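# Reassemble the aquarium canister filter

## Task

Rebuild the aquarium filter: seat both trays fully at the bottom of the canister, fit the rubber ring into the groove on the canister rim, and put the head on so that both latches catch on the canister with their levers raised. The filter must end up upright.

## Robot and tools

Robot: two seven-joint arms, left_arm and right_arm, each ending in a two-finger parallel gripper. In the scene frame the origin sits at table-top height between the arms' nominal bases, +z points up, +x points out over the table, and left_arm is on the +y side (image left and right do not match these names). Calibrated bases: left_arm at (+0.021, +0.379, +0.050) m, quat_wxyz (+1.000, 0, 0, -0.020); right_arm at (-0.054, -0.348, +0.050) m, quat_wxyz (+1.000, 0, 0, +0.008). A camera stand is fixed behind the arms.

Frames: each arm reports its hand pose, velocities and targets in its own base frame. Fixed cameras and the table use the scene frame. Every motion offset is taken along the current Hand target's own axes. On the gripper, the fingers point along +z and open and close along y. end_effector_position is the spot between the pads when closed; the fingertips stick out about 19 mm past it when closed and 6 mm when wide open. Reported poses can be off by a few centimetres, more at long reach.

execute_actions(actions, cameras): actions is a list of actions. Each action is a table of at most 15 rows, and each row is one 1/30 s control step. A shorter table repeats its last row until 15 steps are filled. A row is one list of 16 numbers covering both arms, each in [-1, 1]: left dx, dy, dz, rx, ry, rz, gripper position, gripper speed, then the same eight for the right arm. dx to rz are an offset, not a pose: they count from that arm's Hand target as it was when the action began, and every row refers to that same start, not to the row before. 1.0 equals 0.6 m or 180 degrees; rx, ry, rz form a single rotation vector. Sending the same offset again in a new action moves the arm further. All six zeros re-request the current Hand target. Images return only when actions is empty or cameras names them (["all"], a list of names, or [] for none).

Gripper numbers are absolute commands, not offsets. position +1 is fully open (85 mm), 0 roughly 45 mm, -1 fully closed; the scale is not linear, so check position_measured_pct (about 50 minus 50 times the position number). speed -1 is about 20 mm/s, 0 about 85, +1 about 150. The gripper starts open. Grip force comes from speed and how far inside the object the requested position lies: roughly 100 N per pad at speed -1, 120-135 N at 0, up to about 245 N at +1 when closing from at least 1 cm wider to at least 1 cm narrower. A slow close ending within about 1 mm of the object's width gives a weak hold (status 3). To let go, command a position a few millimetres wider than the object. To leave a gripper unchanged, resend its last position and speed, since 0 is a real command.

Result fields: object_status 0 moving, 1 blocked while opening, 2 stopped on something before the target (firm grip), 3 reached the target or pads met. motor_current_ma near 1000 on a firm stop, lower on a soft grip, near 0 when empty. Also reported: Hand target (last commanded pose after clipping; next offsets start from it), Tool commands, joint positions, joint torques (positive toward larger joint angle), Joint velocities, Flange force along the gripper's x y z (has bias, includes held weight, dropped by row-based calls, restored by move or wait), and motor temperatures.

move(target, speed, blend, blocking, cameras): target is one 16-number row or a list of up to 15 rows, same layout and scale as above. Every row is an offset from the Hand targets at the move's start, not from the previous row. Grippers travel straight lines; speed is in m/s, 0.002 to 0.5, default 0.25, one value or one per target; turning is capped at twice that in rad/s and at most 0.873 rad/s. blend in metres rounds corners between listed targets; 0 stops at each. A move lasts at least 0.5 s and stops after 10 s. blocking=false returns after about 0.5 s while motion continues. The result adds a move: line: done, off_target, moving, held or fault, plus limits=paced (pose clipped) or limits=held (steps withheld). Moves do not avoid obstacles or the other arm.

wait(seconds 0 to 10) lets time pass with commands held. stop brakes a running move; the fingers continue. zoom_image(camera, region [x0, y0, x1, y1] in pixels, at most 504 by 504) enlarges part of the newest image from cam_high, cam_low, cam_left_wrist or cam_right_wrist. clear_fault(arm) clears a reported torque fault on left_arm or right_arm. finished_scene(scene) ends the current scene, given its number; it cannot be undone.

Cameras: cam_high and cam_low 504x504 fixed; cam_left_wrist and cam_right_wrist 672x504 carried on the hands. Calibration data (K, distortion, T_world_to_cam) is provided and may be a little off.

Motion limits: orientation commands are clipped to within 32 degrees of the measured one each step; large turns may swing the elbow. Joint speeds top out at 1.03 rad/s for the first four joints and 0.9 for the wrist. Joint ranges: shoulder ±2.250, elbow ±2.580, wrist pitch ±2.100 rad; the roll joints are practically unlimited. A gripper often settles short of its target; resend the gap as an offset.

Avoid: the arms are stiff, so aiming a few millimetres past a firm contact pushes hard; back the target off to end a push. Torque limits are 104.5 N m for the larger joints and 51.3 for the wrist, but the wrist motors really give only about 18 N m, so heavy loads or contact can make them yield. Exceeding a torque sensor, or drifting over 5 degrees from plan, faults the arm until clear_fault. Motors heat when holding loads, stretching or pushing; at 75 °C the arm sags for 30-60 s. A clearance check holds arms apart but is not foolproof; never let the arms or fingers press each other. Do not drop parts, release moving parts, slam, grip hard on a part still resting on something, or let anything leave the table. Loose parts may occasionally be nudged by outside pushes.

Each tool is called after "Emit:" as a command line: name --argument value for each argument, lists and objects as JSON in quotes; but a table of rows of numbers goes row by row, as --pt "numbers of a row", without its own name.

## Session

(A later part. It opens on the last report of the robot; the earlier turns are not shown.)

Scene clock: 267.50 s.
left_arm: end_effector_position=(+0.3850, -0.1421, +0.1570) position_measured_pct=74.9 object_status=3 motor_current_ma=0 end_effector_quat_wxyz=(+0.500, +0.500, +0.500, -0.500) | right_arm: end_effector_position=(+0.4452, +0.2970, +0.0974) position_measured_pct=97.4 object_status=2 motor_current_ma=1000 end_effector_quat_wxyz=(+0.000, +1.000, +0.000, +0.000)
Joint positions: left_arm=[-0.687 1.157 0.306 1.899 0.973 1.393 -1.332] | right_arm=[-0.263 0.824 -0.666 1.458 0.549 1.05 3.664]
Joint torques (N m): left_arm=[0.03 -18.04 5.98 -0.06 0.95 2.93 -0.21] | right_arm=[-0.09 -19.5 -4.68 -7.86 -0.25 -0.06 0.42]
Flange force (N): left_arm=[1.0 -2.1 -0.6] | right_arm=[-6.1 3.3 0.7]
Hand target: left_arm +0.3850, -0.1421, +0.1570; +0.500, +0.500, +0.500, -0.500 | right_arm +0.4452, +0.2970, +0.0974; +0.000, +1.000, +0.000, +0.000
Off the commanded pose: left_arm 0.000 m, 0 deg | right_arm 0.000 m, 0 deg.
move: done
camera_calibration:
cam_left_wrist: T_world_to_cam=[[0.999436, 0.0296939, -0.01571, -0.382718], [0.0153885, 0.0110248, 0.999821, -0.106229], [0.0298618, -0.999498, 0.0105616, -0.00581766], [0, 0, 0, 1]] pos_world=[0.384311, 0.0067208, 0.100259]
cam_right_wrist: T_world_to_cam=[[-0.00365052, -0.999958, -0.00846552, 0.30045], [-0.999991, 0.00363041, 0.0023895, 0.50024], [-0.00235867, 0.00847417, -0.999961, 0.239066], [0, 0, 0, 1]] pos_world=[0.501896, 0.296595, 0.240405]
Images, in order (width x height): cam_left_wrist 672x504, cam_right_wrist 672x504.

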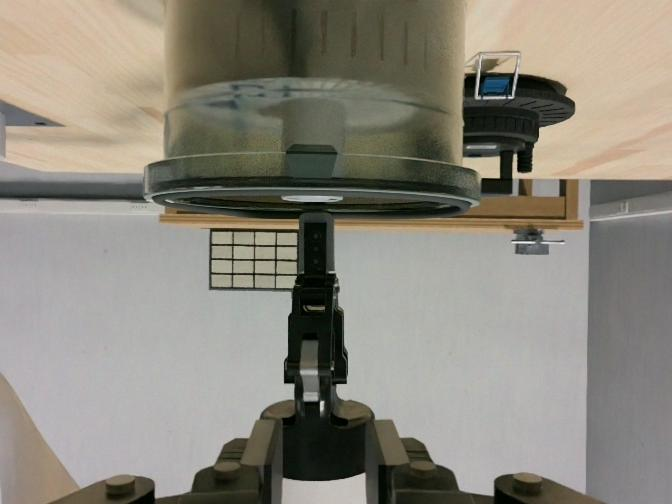

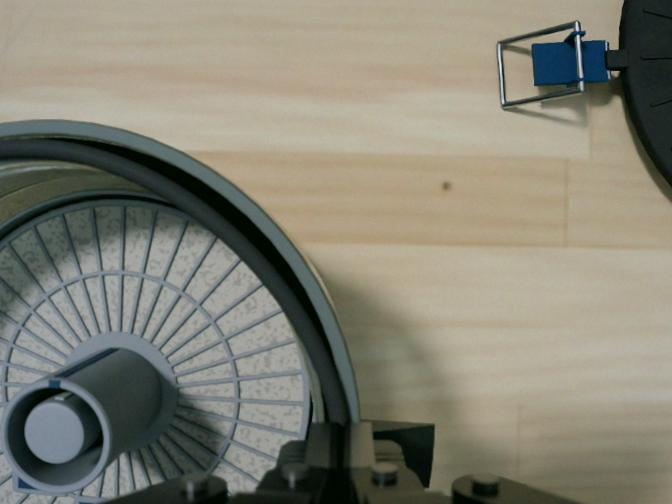

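Emit:
move --pt "0 0 0 0 0 0 -0.5 -0.5 0 0 0.0013 0 0 0 -0.97 -1" --speed 0.01

Emit:
move --pt "0 0 0 0 0 0 -0.5 -0.5 0 0 0 0 0 0 -0.85 -0.5" --speed 0.01 --cameras '["cam_left_wrist","cam_right_wrist"]'

Emit:
zoom_image --camera "cam_right_wrist" --region '[200, 280, 440, 480]'

Scene clock: 268.67 s.
left_arm: end_effector_position=(+0.3850, -0.1421, +0.1570) position_measured_pct=74.9 object_status=3 motor_current_ma=0 end_effector_quat_wxyz=(+0.500, +0.500, +0.500, -0.500) | right_arm: end_effector_position=(+0.4451, +0.2970, +0.0966) position_measured_pct=97.4 object_status=2 motor_current_ma=1000 end_effector_quat_wxyz=(+0.000, +1.000, +0.000, +0.000)
Joint positions: left_arm=[-0.687 1.157 0.306 1.899 0.973 1.393 -1.332] | right_arm=[-0.263 0.825 -0.666 1.459 0.55 1.048 3.663]
Joint torques (N m): left_arm=[-0.05 -18.01 5.87 -0.04 0.92 2.97 -0.23] | right_arm=[-0.24 -18.54 -4.64 -7.43 -0.29 -0.16 0.41]
Flange force (N): left_arm=[0.9 -1.9 -0.3] | right_arm=[-5.9 3.5 -1.3]
Hand target: left_arm +0.3850, -0.1421, +0.1570; +0.500, +0.500, +0.500, -0.500 | right_arm +0.4451, +0.2970, +0.0966; +0.000, +1.000, +0.000, +0.000
Off the commanded pose: left_arm 0.000 m, 0 deg | right_arm 0.000 m, 0 deg.
move: done

Scene clock: 269.17 s.
left_arm: end_effector_position=(+0.3850, -0.1421, +0.1570) position_measured_pct=74.9 object_status=3 motor_current_ma=0 end_effector_quat_wxyz=(+0.500, +0.500, +0.500, -0.500) | right_arm: end_effector_position=(+0.4451, +0.2970, +0.0966) position_measured_pct=92.6 object_status=3 motor_current_ma=0 end_effector_quat_wxyz=(+0.000, +1.000, +0.000, +0.000)
Joint positions: left_arm=[-0.687 1.157 0.306 1.899 0.973 1.393 -1.332] | right_arm=[-0.263 0.825 -0.666 1.459 0.55 1.048 3.663]
Joint torques (N m): left_arm=[-0.01 -18.02 5.88 -0.1 0.98 2.99 -0.22] | right_arm=[-0.39 -18.29 -4.74 -7.37 -0.39 -0.23 0.42]
Flange force (N): left_arm=[0.9 -2.2 -0.3] | right_arm=[-5.9 3.8 -1.7]
Hand target: left_arm +0.3850, -0.1421, +0.1570; +0.500, +0.500, +0.500, -0.500 | right_arm +0.4451, +0.2970, +0.0966; +0.000, +1.000, +0.000, +0.000
Off the commanded pose: left_arm 0.000 m, 0 deg | right_arm 0.000 m, 0 deg.
move: done
camera_calibration:
cam_left_wrist: T_world_to_cam=[[0.999436, 0.0296939, -0.01571, -0.382718], [0.0153885, 0.0110248, 0.999821, -0.106229], [0.0298618, -0.999498, 0.0105616, -0.00581766], [0, 0, 0, 1]] pos_world=[0.384311, 0.0067208, 0.100259]
cam_right_wrist: T_world_to_cam=[[-0.00365136, -0.999958, -0.00846514, 0.300444], [-0.99999, 0.00363041, 0.0024895, 0.500217], [-0.00245867, 0.00847415, -0.999961, 0.238316], [0, 0, 0, 1]] pos_world=[0.501895, 0.296595, 0.239605]
Images, in order (width x height): cam_left_wrist 672x504, cam_right_wrist 672x504.

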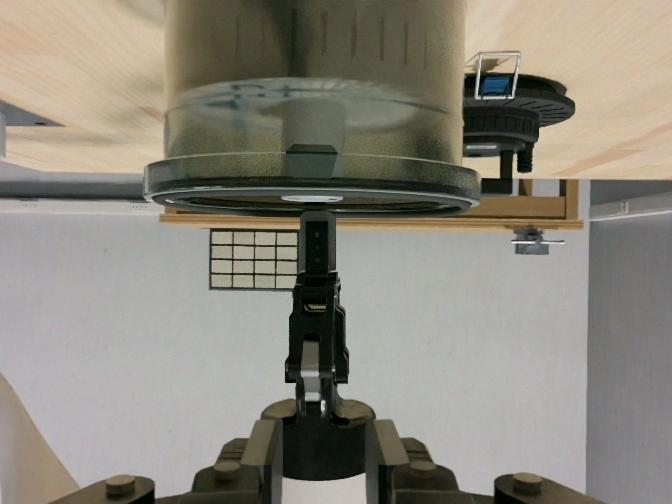

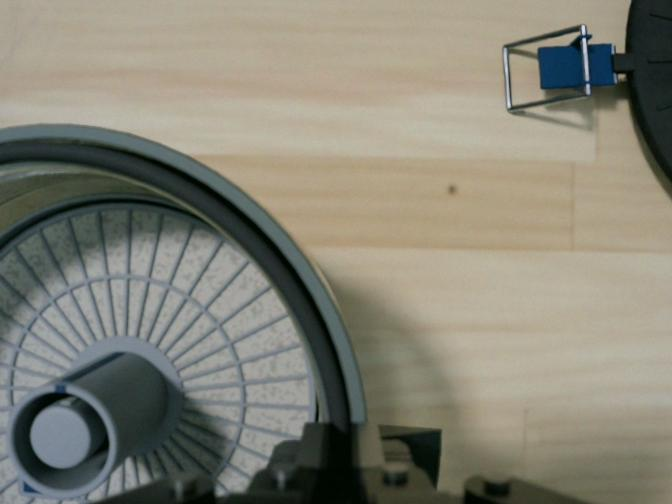

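Scaled by 2.100.

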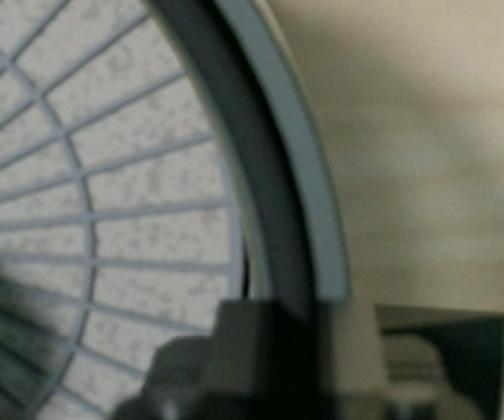

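Emit:
move --pt "0 0 0 0 0 0 -0.5 -0.5 0 0 -0.1 0 0 0 -0.85 -0.5" --pt "0 0 0 0 0 0 -0.5 -0.5 -0.09 -0.1317 -0.34 0 0 0 -0.85 -0.5" --speed '[0.05,0.2]' --cameras '["all"]'

Emit:
zoom_image --camera "cam_right_wrist" --region '[150, 60, 520, 430]'

Scene clock: 272.50 s.
left_arm: end_effector_position=(+0.3850, -0.1421, +0.1570) position_measured_pct=74.9 object_status=3 motor_current_ma=0 end_effector_quat_wxyz=(+0.500, +0.500, +0.500, -0.500) | right_arm: end_effector_position=(+0.3913, +0.3758, +0.3007) position_measured_pct=92.6 object_status=3 motor_current_ma=0 end_effector_quat_wxyz=(+0.000, +1.000, +0.000, +0.000)
Joint positions: left_arm=[-0.687 1.157 0.306 1.899 0.973 1.393 -1.332] | right_arm=[-0.458 0.654 -0.74 1.061 0.422 1.565 3.624]
Joint torques (N m): left_arm=[0.07 -18.05 5.96 0.01 0.91 2.98 -0.22] | right_arm=[-0.47 -19.28 -4.42 -9.6 -0.38 -0.24 0.4]
Flange force (N): left_arm=[1.1 -2.0 -0.6] | right_arm=[-5.0 5.0 3.5]
Hand target: left_arm +0.3850, -0.1421, +0.1570; +0.500, +0.500, +0.500, -0.500 | right_arm +0.3913, +0.3759, +0.3007; +0.000, +1.000, +0.000, +0.000
Off the commanded pose: left_arm 0.000 m, 0 deg | right_arm 0.000 m, 0 deg.
move: done
camera_calibration:
cam_left_wrist: T_world_to_cam=[[0.999436, 0.0296939, -0.01571, -0.382718], [0.0153885, 0.0110248, 0.999821, -0.106229], [0.0298618, -0.999498, 0.0105616, -0.00581766], [0, 0, 0, 1]] pos_world=[0.384311, 0.0067208, 0.100259]
cam_right_wrist: T_world_to_cam=[[-0.00365313, -0.999957, -0.00856549, 0.380817], [-0.999991, 0.00363278, 0.00238988, 0.445567], [-0.00235866, 0.00857414, -0.99996, 0.441526], [0, 0, 0, 1]] pos_world=[0.447996, 0.375396, 0.443705]

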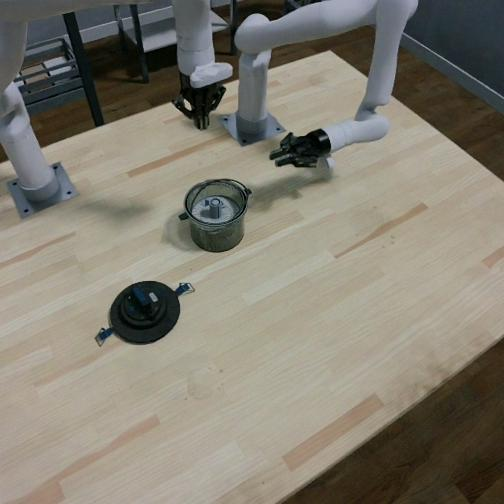

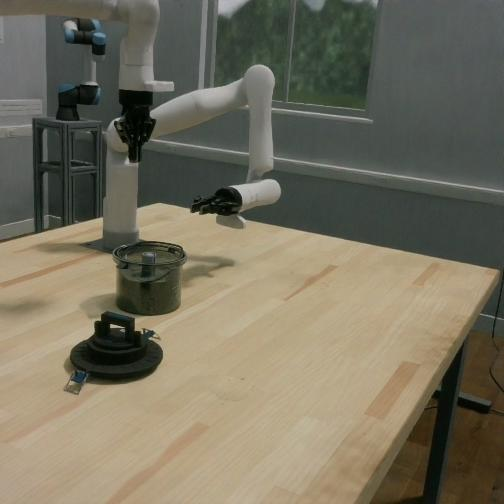

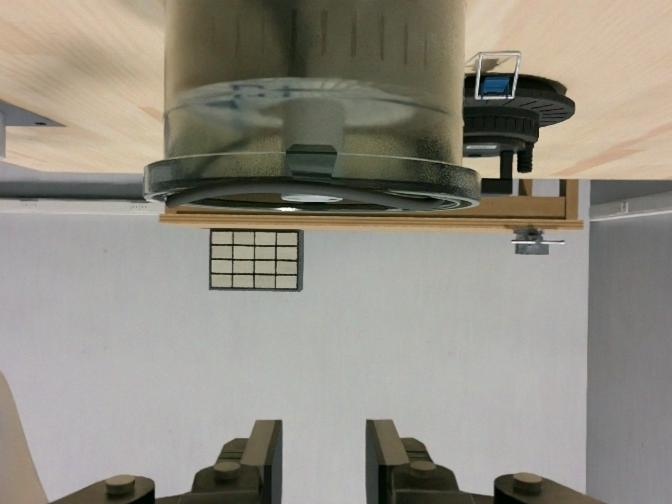

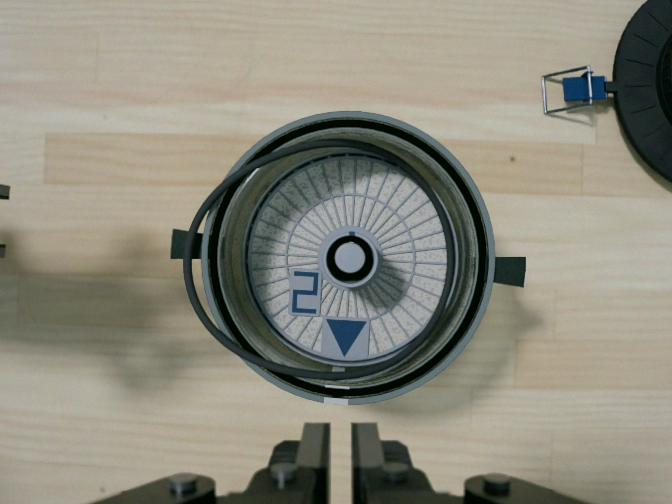

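Scaled by 1.362.

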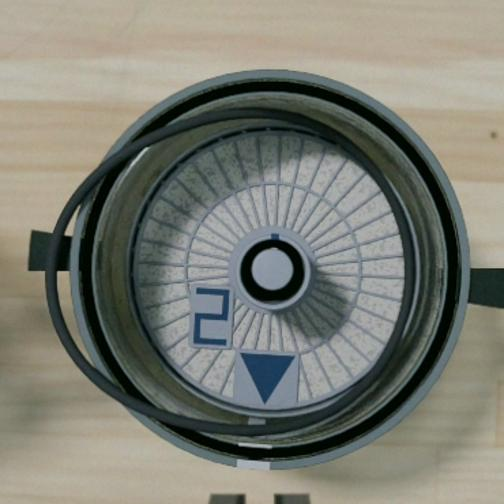

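Emit:
zoom_image --camera "cam_left_wrist" --region '[130, 60, 490, 240]'

Emit:
zoom_image --camera "cam_low" --region '[100, 220, 200, 320]'

Emit:
zoom_image --camera "cam_high" --region '[170, 160, 260, 250]'

Scaled by 1.400.

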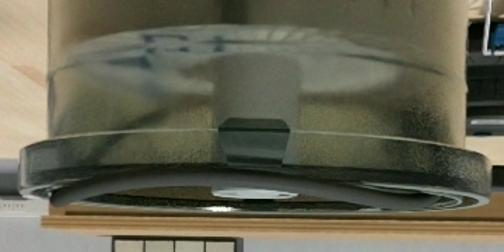

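Scaled by 5.040.

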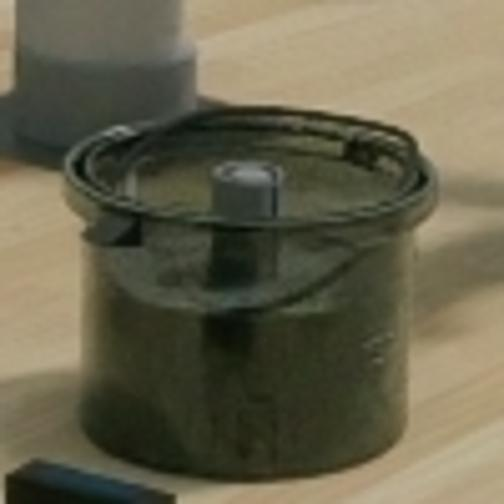

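Scaled by 5.600.

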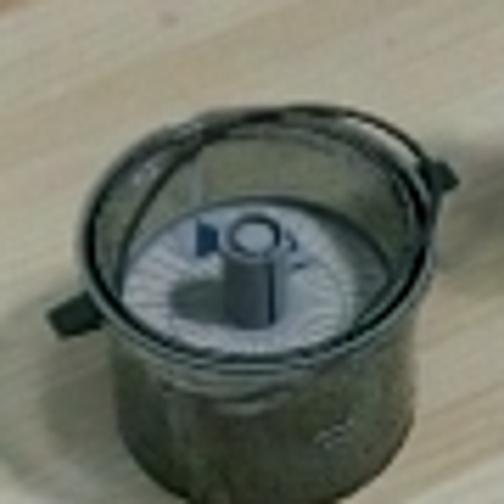

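Emit:
move --pt "0 0 -0.1 0 0 0 -0.5 -0.5 0.0797 -0.14 0.1667 0 0 0 -0.72 0" --speed 0.15 --cameras '["all"]'

Scene clock: 278.80 s.
left_arm: end_effector_position=(+0.3850, -0.0821, +0.1570) position_measured_pct=74.9 object_status=3 motor_current_ma=0 end_effector_quat_wxyz=(+0.500, +0.500, +0.500, -0.500) | right_arm: end_effector_position=(+0.4391, +0.4599, +0.2007) position_measured_pct=85.7 object_status=3 motor_current_ma=0 end_effector_quat_wxyz=(+0.000, +1.000, +0.000, +0.000)
Joint positions: left_arm=[-0.769 1.158 0.261 1.804 0.875 1.506 -1.272] | right_arm=[-0.618 0.938 -0.674 0.809 0.527 1.522 3.625]
Joint torques (N m): left_arm=[-0.11 -18.78 5.49 -0.48 1.1 2.94 -0.26] | right_arm=[-0.55 -23.92 -4.41 -9.16 -0.43 -0.15 0.39]
Flange force (N): left_arm=[1.0 -1.6 0.0] | right_arm=[-7.3 8.0 3.2]
Hand target: left_arm +0.3850, -0.0821, +0.1570; +0.500, +0.500, +0.500, -0.500 | right_arm +0.4391, +0.4599, +0.2007; +0.000, +1.000, +0.000, +0.000
Off the commanded pose: left_arm 0.000 m, 0 deg | right_arm 0.000 m, 0 deg.
move: done
camera_calibration:
cam_left_wrist: T_world_to_cam=[[0.999436, 0.0296939, -0.01571, -0.384602], [0.0153885, 0.0110248, 0.999821, -0.106792], [0.0298618, -0.999498, 0.0105616, 0.0541503], [0, 0, 0, 1]] pos_world=[0.384411, 0.0667208, 0.100159]
cam_right_wrist: T_world_to_cam=[[-0.00365177, -0.999957, -0.00846551, 0.464197], [-0.999991, 0.00363167, 0.00238952, 0.493301], [-0.00235867, 0.00847415, -0.999961, 0.341067], [0, 0, 0, 1]] pos_world=[0.495796, 0.459495, 0.343805]

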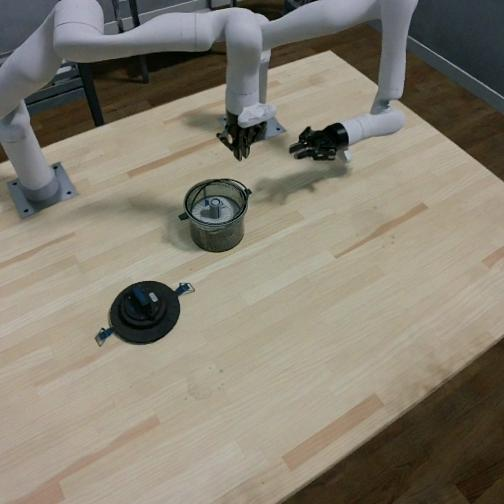

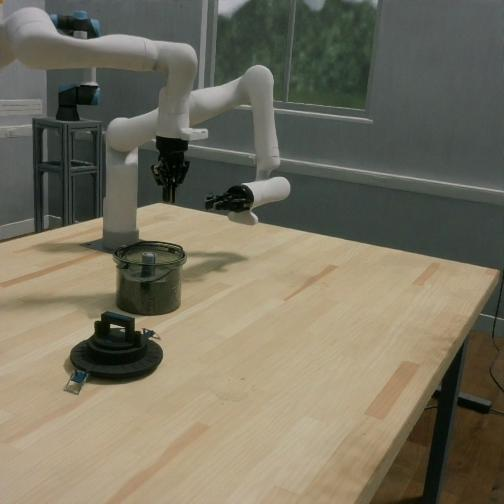

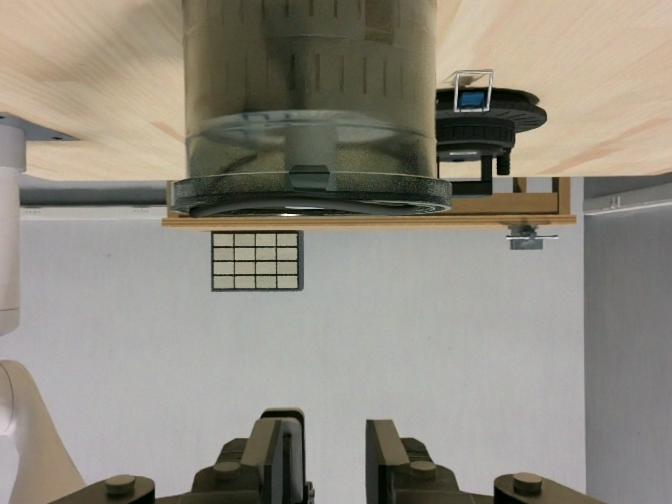

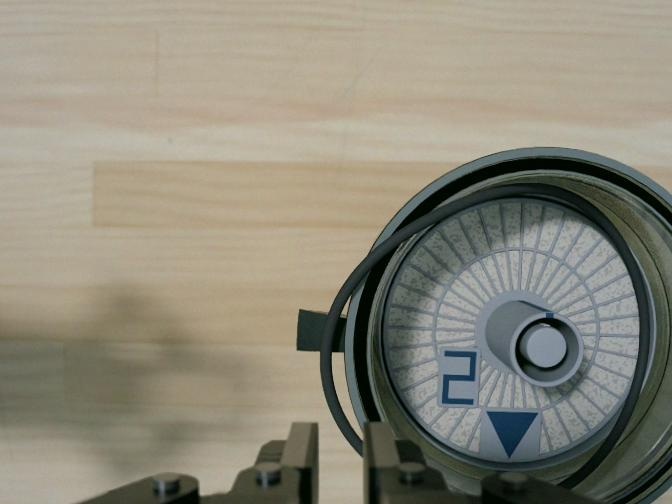

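Emit:
execute_actions --actions '[]'

Scene clock: 281.60 s.
left_arm: end_effector_position=(+0.3850, -0.0821, +0.1570) position_measured_pct=74.9 object_status=3 motor_current_ma=0 end_effector_quat_wxyz=(+0.500, +0.500, +0.500, -0.500) | right_arm: end_effector_position=(+0.4391, +0.4599, +0.2007) position_measured_pct=85.7 object_status=3 motor_current_ma=0 end_effector_quat_wxyz=(+0.000, +1.000, +0.000, +0.000)
Joint positions: left_arm=[-0.769 1.158 0.261 1.804 0.875 1.506 -1.272] | right_arm=[-0.618 0.938 -0.674 0.809 0.527 1.522 3.625]
Joint velocities: within noise
Joint torques (N m): left_arm=[-0.08 -18.8 5.52 -0.64 1.05 2.93 -0.21] | right_arm=[-0.41 -23.84 -4.36 -9.05 -0.42 -0.14 0.4]
Motor temperatures (°C): left_arm=[36 34 32 36 37 41 47] | right_arm=[37 40 35 34 49 48 38]
Flange force (N): left_arm=[1.0 -2.1 0.3] | right_arm=[-7.0 7.3 2.8]
Hand target: left_arm +0.3850, -0.0821, +0.1570; +0.500, +0.500, +0.500, -0.500 | right_arm +0.4391, +0.4599, +0.2007; +0.000, +1.000, +0.000, +0.000
Tool commands: left_gripper/position=-0.5 left_gripper/speed=-0.5 right_gripper/position=-0.72 right_gripper/speed=+0.0
Off the commanded pose: left_arm 0.000 m, 0 deg | right_arm 0.000 m, 0 deg.
camera_calibration:
cam_left_wrist: T_world_to_cam=[[0.999436, 0.0296939, -0.01571, -0.384605], [0.0153885, 0.0110248, 0.999821, -0.106793], [0.0298618, -0.999498, 0.0105616, 0.0542503], [0, 0, 0, 1]] pos_world=[0.384411, 0.0668208, 0.100159]
cam_right_wrist: T_world_to_cam=[[-0.00365177, -0.999957, -0.00846551, 0.464197], [-0.999991, 0.00363167, 0.00238952, 0.493301], [-0.00235867, 0.00847415, -0.999961, 0.341067], [0, 0, 0, 1]] pos_world=[0.495796, 0.459495, 0.343805]

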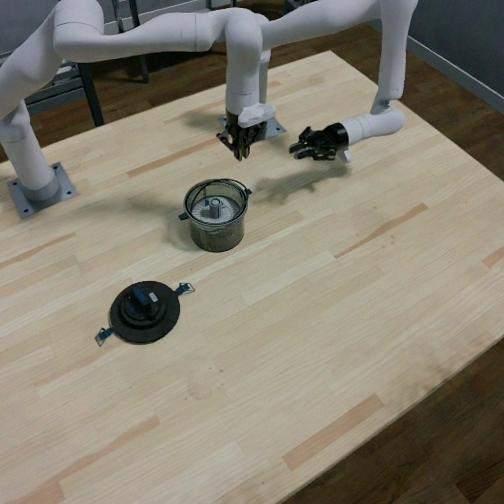

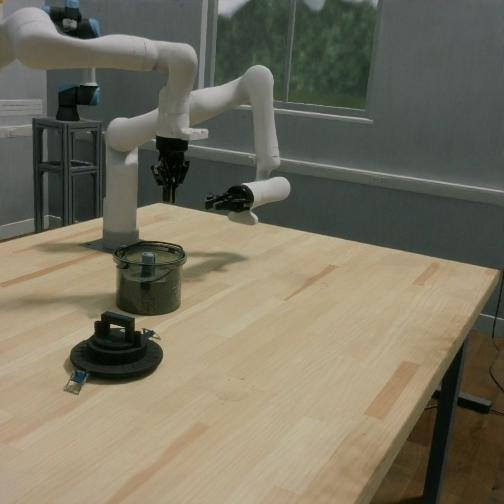

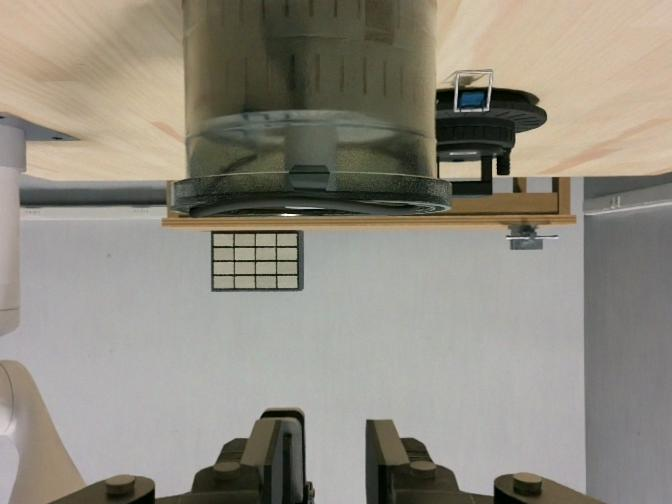

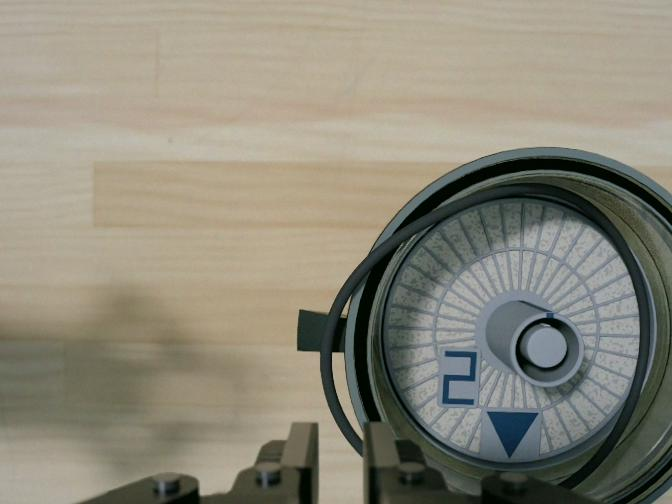

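Emit:
move --pt "0 0 0 0 0 0 -0.5 -0.5 0.0117 -0.0092 0 0 0 0 -0.72 0" --pt "0 0 0 0 0 0 -0.5 -0.5 0.0117 -0.0092 0.13 0 0 0 -0.72 0" --speed 0.08 --blend 0.005 --cameras '["cam_right_wrist","cam_left_wrist","cam_high"]'

Emit:
zoom_image --camera "cam_left_wrist" --region '[160, 120, 500, 320]'

Scene clock: 283.97 s.
left_arm: end_effector_position=(+0.3850, -0.0821, +0.1570) position_measured_pct=74.9 object_status=3 motor_current_ma=0 end_effector_quat_wxyz=(+0.500, +0.500, +0.500, -0.500) | right_arm: end_effector_position=(+0.4461, +0.4655, +0.1228) position_measured_pct=85.7 object_status=3 motor_current_ma=0 end_effector_quat_wxyz=(+0.000, +1.000, +0.000, +0.000)
Joint positions: left_arm=[-0.769 1.158 0.261 1.804 0.875 1.506 -1.272] | right_arm=[-0.606 1.022 -0.657 0.898 0.56 1.366 3.596]
Joint torques (N m): left_arm=[-0.08 -18.71 5.52 -0.54 1.1 2.96 -0.19] | right_arm=[-0.41 -24.56 -4.73 -8.88 -0.45 -0.24 0.4]
Flange force (N): left_arm=[0.9 -2.0 0.2] | right_arm=[-7.0 7.3 1.7]
Hand target: left_arm +0.3850, -0.0821, +0.1570; +0.500, +0.500, +0.500, -0.500 | right_arm +0.4461, +0.4655, +0.1227; +0.000, +1.000, +0.000, +0.000
Off the commanded pose: left_arm 0.000 m, 0 deg | right_arm 0.000 m, 0 deg.
move: done; blend cut to 0.0045 m at target 1
camera_calibration:
cam_left_wrist: T_world_to_cam=[[0.999436, 0.0296939, -0.01571, -0.384605], [0.0153885, 0.0110248, 0.999821, -0.106793], [0.0298618, -0.999498, 0.0105616, 0.0542503], [0, 0, 0, 1]] pos_world=[0.384411, 0.0668208, 0.100159]
cam_right_wrist: T_world_to_cam=[[-0.00365177, -0.999957, -0.00846551, 0.469162], [-0.999991, 0.00363167, 0.00238952, 0.500467], [-0.00235867, 0.00847415, -0.999961, 0.26304], [0, 0, 0, 1]] pos_world=[0.502796, 0.465095, 0.265805]
Images, in order (width x height): cam_high 504x504, cam_left_wrist 672x504, cam_right_wrist 672x504.

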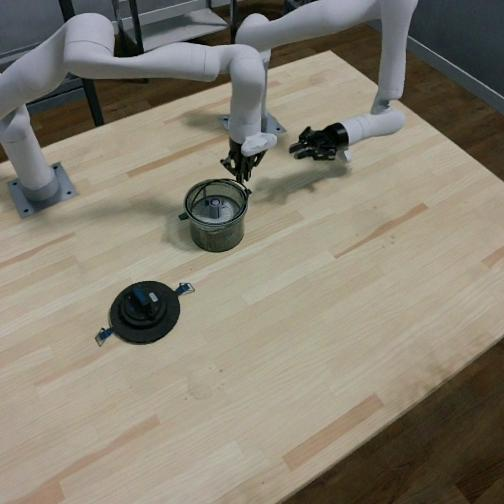

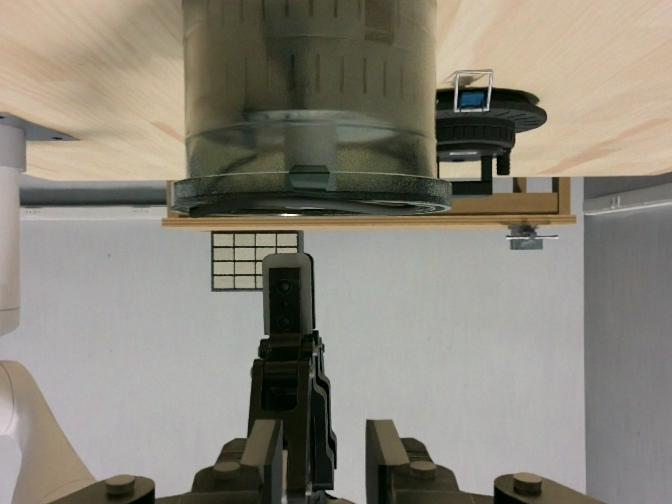

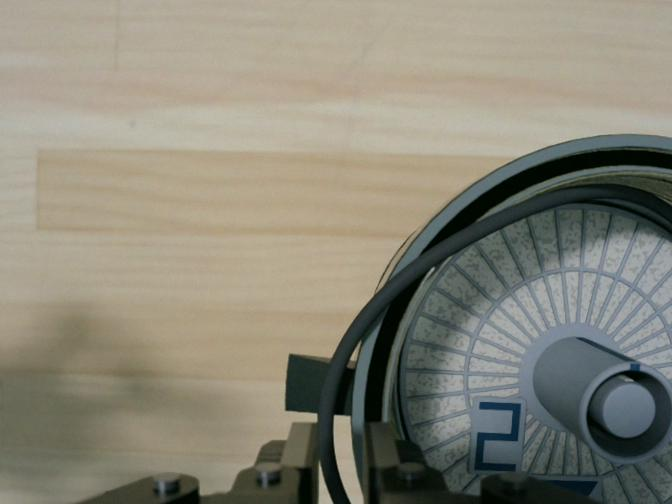

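Scaled by 1.482.

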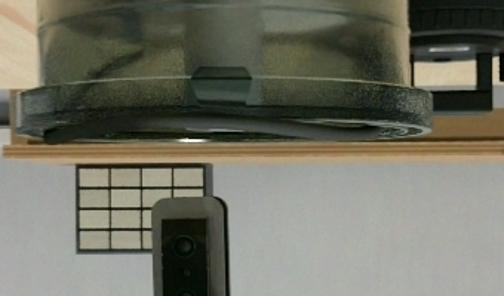

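Emit:
move --pt "0 0 0 0 0 0 -0.5 -0.5 0.0133 0.0 0 0 0 0 -0.72 0" --pt "0 0 0 0 0 0 -0.5 -0.5 0.0133 0 0.025 0 0 0 -0.72 0" --speed 0.06 --cameras '["cam_right_wrist","cam_left_wrist","cam_high"]'

Emit:
zoom_image --camera "cam_right_wrist" --region '[220, 300, 460, 500]'

Scene clock: 286.90 s.
left_arm: end_effector_position=(+0.3850, -0.0821, +0.1570) position_measured_pct=74.9 object_status=3 motor_current_ma=0 end_effector_quat_wxyz=(+0.500, +0.500, +0.500, -0.500) | right_arm: end_effector_position=(+0.4540, +0.4655, +0.1078) position_measured_pct=85.7 object_status=3 motor_current_ma=0 end_effector_quat_wxyz=(+0.000, +1.000, +0.000, +0.000)
Joint positions: left_arm=[-0.769 1.158 0.261 1.804 0.875 1.506 -1.272] | right_arm=[-0.604 1.05 -0.652 0.884 0.568 1.351 3.607]
Joint torques (N m): left_arm=[-0.11 -18.72 5.55 -0.57 1.08 2.88 -0.19] | right_arm=[-0.41 -24.74 -4.69 -8.53 -0.39 -0.13 0.4]
Flange force (N): left_arm=[0.9 -2.0 0.1] | right_arm=[-6.4 6.5 1.2]
Hand target: left_arm +0.3850, -0.0821, +0.1570; +0.500, +0.500, +0.500, -0.500 | right_arm +0.4540, +0.4655, +0.1077; +0.000, +1.000, +0.000, +0.000
Off the commanded pose: left_arm 0.000 m, 0 deg | right_arm 0.000 m, 0 deg.
move: done
camera_calibration:
cam_left_wrist: T_world_to_cam=[[0.999436, 0.0296939, -0.01571, -0.384605], [0.0153885, 0.0110248, 0.999821, -0.106793], [0.0298618, -0.999498, 0.0105616, 0.0542503], [0, 0, 0, 1]] pos_world=[0.384411, 0.0668208, 0.100159]
cam_right_wrist: T_world_to_cam=[[-0.00365177, -0.999957, -0.00846551, 0.469064], [-0.999991, 0.00363167, 0.00238952, 0.508502], [-0.00235867, 0.00847415, -0.999961, 0.248059], [0, 0, 0, 1]] pos_world=[0.510796, 0.465095, 0.250805]
Images, in order (width x height): cam_high 504x504, cam_left_wrist 672x504, cam_right_wrist 672x504.

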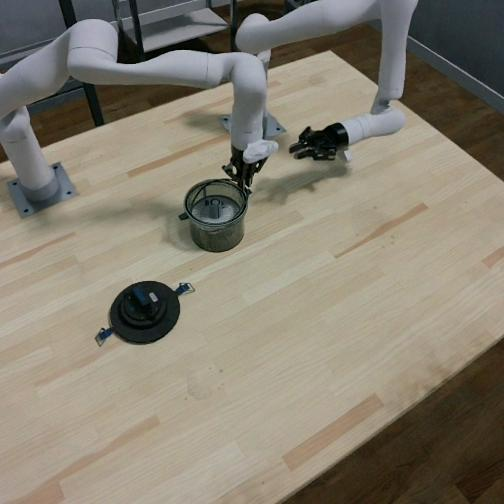

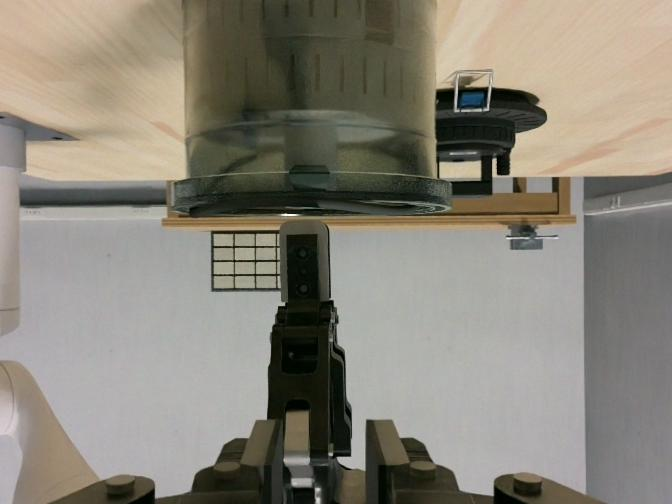

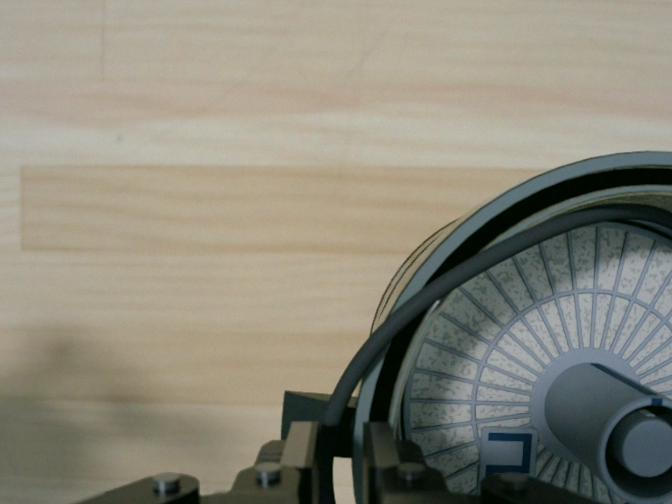

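Scaled by 2.100.

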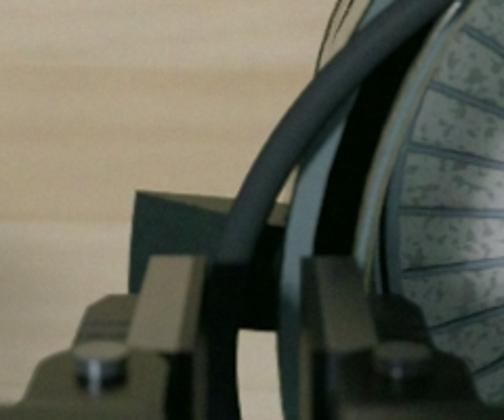

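Emit:
move --pt "0 0 0 0 0 0 -0.5 -0.5 0 -0.007 0 0 0 0 -0.72 0" --pt "0 0 0 0 0 0 -0.5 -0.5 0 -0.007 0.0173 0 0 0 -0.72 0" --speed 0.05 --cameras '["cam_right_wrist","cam_left_wrist","cam_high"]'

Emit:
zoom_image --camera "cam_right_wrist" --region '[220, 300, 460, 500]'

Emit:
zoom_image --camera "cam_left_wrist" --region '[200, 140, 440, 260]'

Scene clock: 288.97 s.
left_arm: end_effector_position=(+0.3850, -0.0821, +0.1570) position_measured_pct=74.9 object_status=3 motor_current_ma=0 end_effector_quat_wxyz=(+0.500, +0.500, +0.500, -0.500) | right_arm: end_effector_position=(+0.4540, +0.4697, +0.0974) position_measured_pct=85.7 object_status=3 motor_current_ma=0 end_effector_quat_wxyz=(+0.000, +1.000, +0.000, +0.000)
Joint positions: left_arm=[-0.769 1.158 0.261 1.804 0.875 1.506 -1.272] | right_arm=[-0.611 1.068 -0.648 0.878 0.574 1.338 3.603]
Joint torques (N m): left_arm=[0.04 -18.85 5.52 -0.51 1.09 2.91 -0.19] | right_arm=[-0.4 -20.6 -3.91 -7.83 -0.29 -0.8 0.43]
Flange force (N): left_arm=[1.2 -1.9 -0.2] | right_arm=[-9.9 10.1 -5.7]
Hand target: left_arm +0.3850, -0.0821, +0.1570; +0.500, +0.500, +0.500, -0.500 | right_arm +0.4540, +0.4697, +0.0973; +0.000, +1.000, +0.000, +0.000
Off the commanded pose: left_arm 0.000 m, 0 deg | right_arm 0.000 m, 0 deg.
move: done
camera_calibration:
cam_left_wrist: T_world_to_cam=[[0.999436, 0.0296939, -0.01571, -0.384605], [0.0153885, 0.0110248, 0.999821, -0.106793], [0.0298618, -0.999498, 0.0105616, 0.0542503], [0, 0, 0, 1]] pos_world=[0.384411, 0.0668208, 0.100159]
cam_right_wrist: T_world_to_cam=[[-0.00365052, -0.999958, -0.00846552, 0.473176], [-0.999991, 0.00363041, 0.0023895, 0.508512], [-0.00235867, 0.00847417, -0.999961, 0.237724], [0, 0, 0, 1]] pos_world=[0.510796, 0.469295, 0.240505]
Images, in order (width x height): cam_high 504x504, cam_left_wrist 672x504, cam_right_wrist 672x504.

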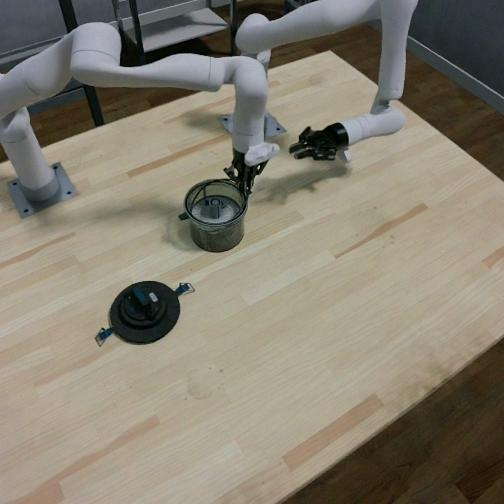

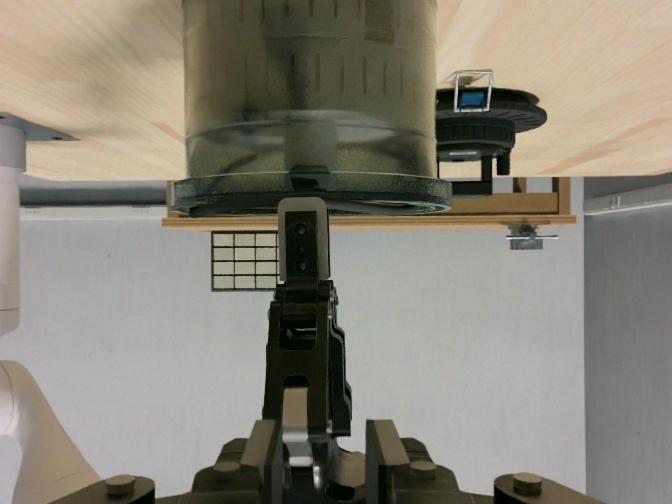

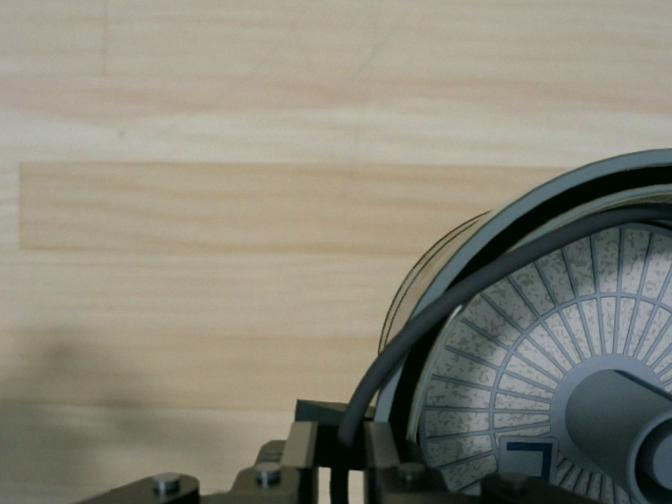

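Scaled by 2.100.

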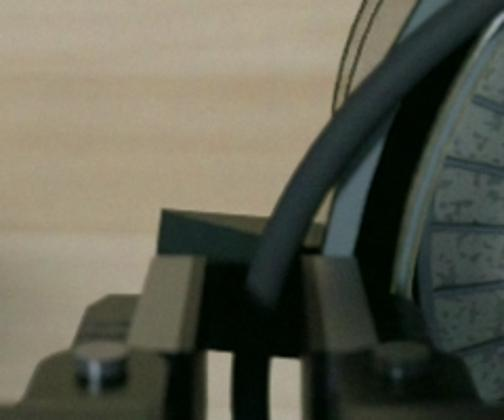

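Scaled by 2.100.

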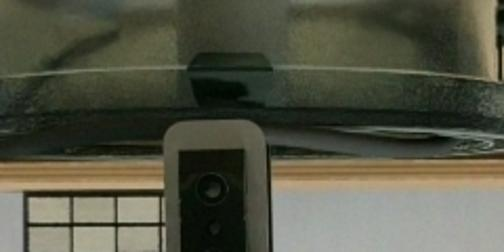

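Emit:
move --pt "0 0 0 0 0 0 -0.5 -0.5 0 0 -0.0025 0 0 0 -0.72 0" --pt "0 0 0 0 0 0 -0.5 -0.5 0 0 -0.0025 0 0 0 -0.97 -1" --speed 0.05 --cameras '["cam_right_wrist","cam_left_wrist"]'

Emit:
zoom_image --camera "cam_left_wrist" --region '[200, 140, 440, 260]'

Scene clock: 291.03 s.
left_arm: end_effector_position=(+0.3850, -0.0821, +0.1570) position_measured_pct=74.9 object_status=3 motor_current_ma=0 end_effector_quat_wxyz=(+0.500, +0.500, +0.500, -0.500) | right_arm: end_effector_position=(+0.4540, +0.4697, +0.0988) position_measured_pct=98.7 object_status=0 motor_current_ma=280 end_effector_quat_wxyz=(+0.000, +1.000, +0.000, +0.000)
Joint positions: left_arm=[-0.769 1.158 0.261 1.804 0.875 1.506 -1.272] | right_arm=[-0.611 1.066 -0.648 0.877 0.573 1.341 3.604]
Joint torques (N m): left_arm=[-0.01 -18.77 5.54 -0.58 1.07 2.85 -0.21] | right_arm=[-0.4 -24.83 -4.72 -8.6 -0.42 -0.13 0.43]
Flange force (N): left_arm=[0.9 -2.0 0.0] | right_arm=[-7.2 7.3 1.2]
Hand target: left_arm +0.3850, -0.0821, +0.1570; +0.500, +0.500, +0.500, -0.500 | right_arm +0.4540, +0.4697, +0.0988; +0.000, +1.000, +0.000, +0.000
Off the commanded pose: left_arm 0.000 m, 0 deg | right_arm 0.000 m, 0 deg.
move: done
camera_calibration:
cam_left_wrist: T_world_to_cam=[[0.999436, 0.0296939, -0.01571, -0.384605], [0.0153885, 0.0110248, 0.999821, -0.106793], [0.0298618, -0.999498, 0.0105616, 0.0542503], [0, 0, 0, 1]] pos_world=[0.384411, 0.0668208, 0.100159]
cam_right_wrist: T_world_to_cam=[[-0.00365177, -0.999957, -0.00846551, 0.473189], [-0.999991, 0.00363167, 0.00238952, 0.508508], [-0.00235867, 0.00847415, -0.999961, 0.239124], [0, 0, 0, 1]] pos_world=[0.510796, 0.469295, 0.241905]
Images, in order (width x height): cam_left_wrist 672x504, cam_right_wrist 672x504.

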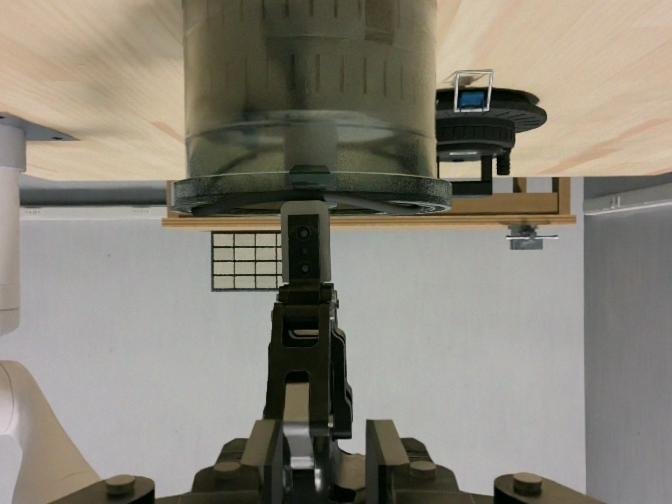

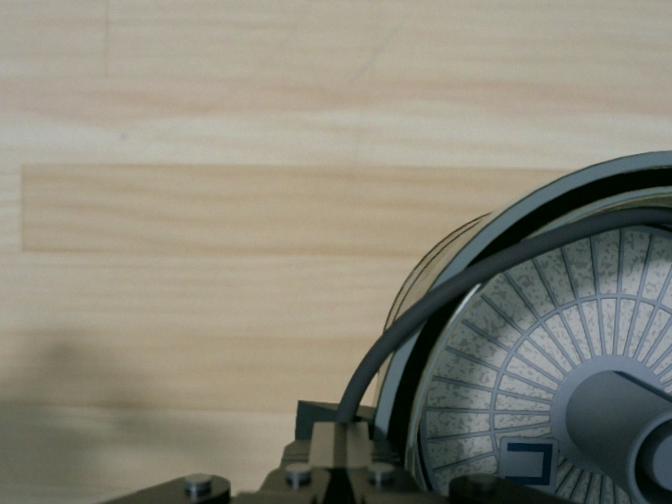

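Scaled by 2.100.

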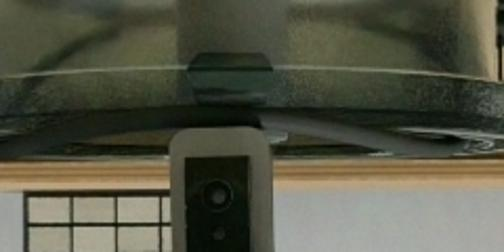

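Emit:
move --pt "0 0 0 0 0 0 -0.5 -0.5 0 0 -0.0583 0 0 0 -0.97 -1" --pt "0 0 0 0 0 0 -0.5 -0.5 0.0975 0.0663 -0.0583 0 0 0.3056 -0.72 0" --speed 0.15 --blend 0.01 --cameras '["cam_right_wrist","cam_high"]'

Emit:
zoom_image --camera "cam_high" --region '[165, 150, 275, 260]'

Scene clock: 299.00 s.
left_arm: end_effector_position=(+0.3850, -0.0821, +0.1570) position_measured_pct=74.9 object_status=3 motor_current_ma=0 end_effector_quat_wxyz=(+0.500, +0.500, +0.500, -0.500) | right_arm: end_effector_position=(+0.5125, +0.4299, +0.1337) position_measured_pct=85.7 object_status=0 motor_current_ma=0 end_effector_quat_wxyz=(+0.000, +0.887, -0.462, +0.000)
Joint positions: left_arm=[-0.769 1.158 0.261 1.804 0.875 1.506 -1.272] | right_arm=[-0.586 1.055 -0.492 0.72 0.427 1.436 2.846]
Joint torques (N m): left_arm=[0.04 -18.84 5.51 -0.58 1.07 2.83 -0.23] | right_arm=[-0.41 -25.48 -3.41 -9.39 -0.34 -0.15 0.42]
Flange force (N): left_arm=[1.0 -1.9 -0.2] | right_arm=[1.0 12.0 1.9]
Hand target: left_arm +0.3850, -0.0821, +0.1570; +0.500, +0.500, +0.500, -0.500 | right_arm +0.5125, +0.4299, +0.1337; +0.000, +0.887, -0.462, +0.000
Off the commanded pose: left_arm 0.000 m, 0 deg | right_arm 0.000 m, 0 deg.
move: done
camera_calibration:
cam_right_wrist: T_world_to_cam=[[-0.821267, -0.570493, -0.00766923, 0.668157], [-0.570526, 0.821275, 0.00296051, -0.00465667], [0.0046096, 0.00680686, -0.999966, 0.271675], [0, 0, 0, 1]] pos_world=[0.544826, 0.383154, 0.276804]
Images, in order (width x height): cam_high 504x504, cam_right_wrist 672x504.

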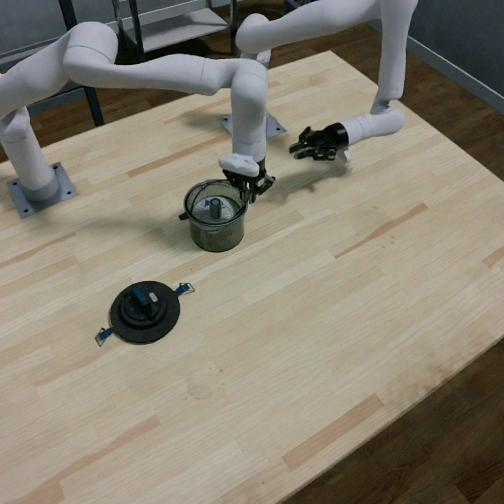

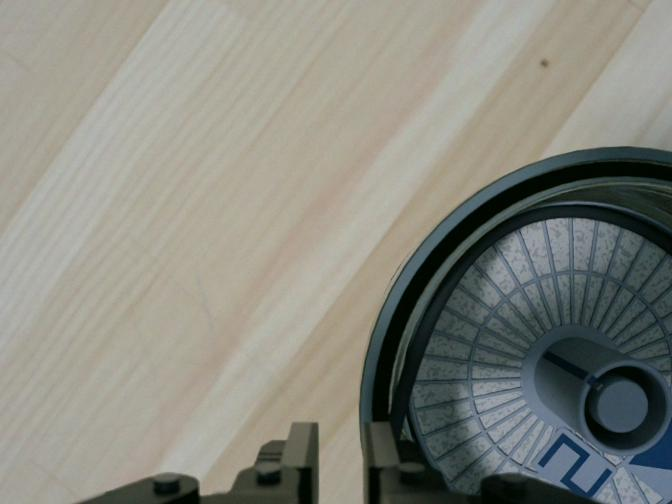

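Scaled by 4.582.

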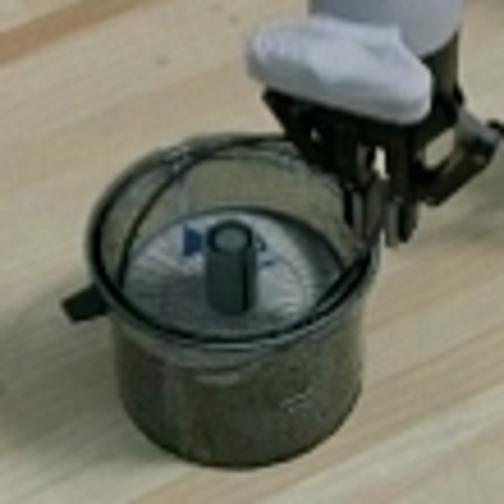

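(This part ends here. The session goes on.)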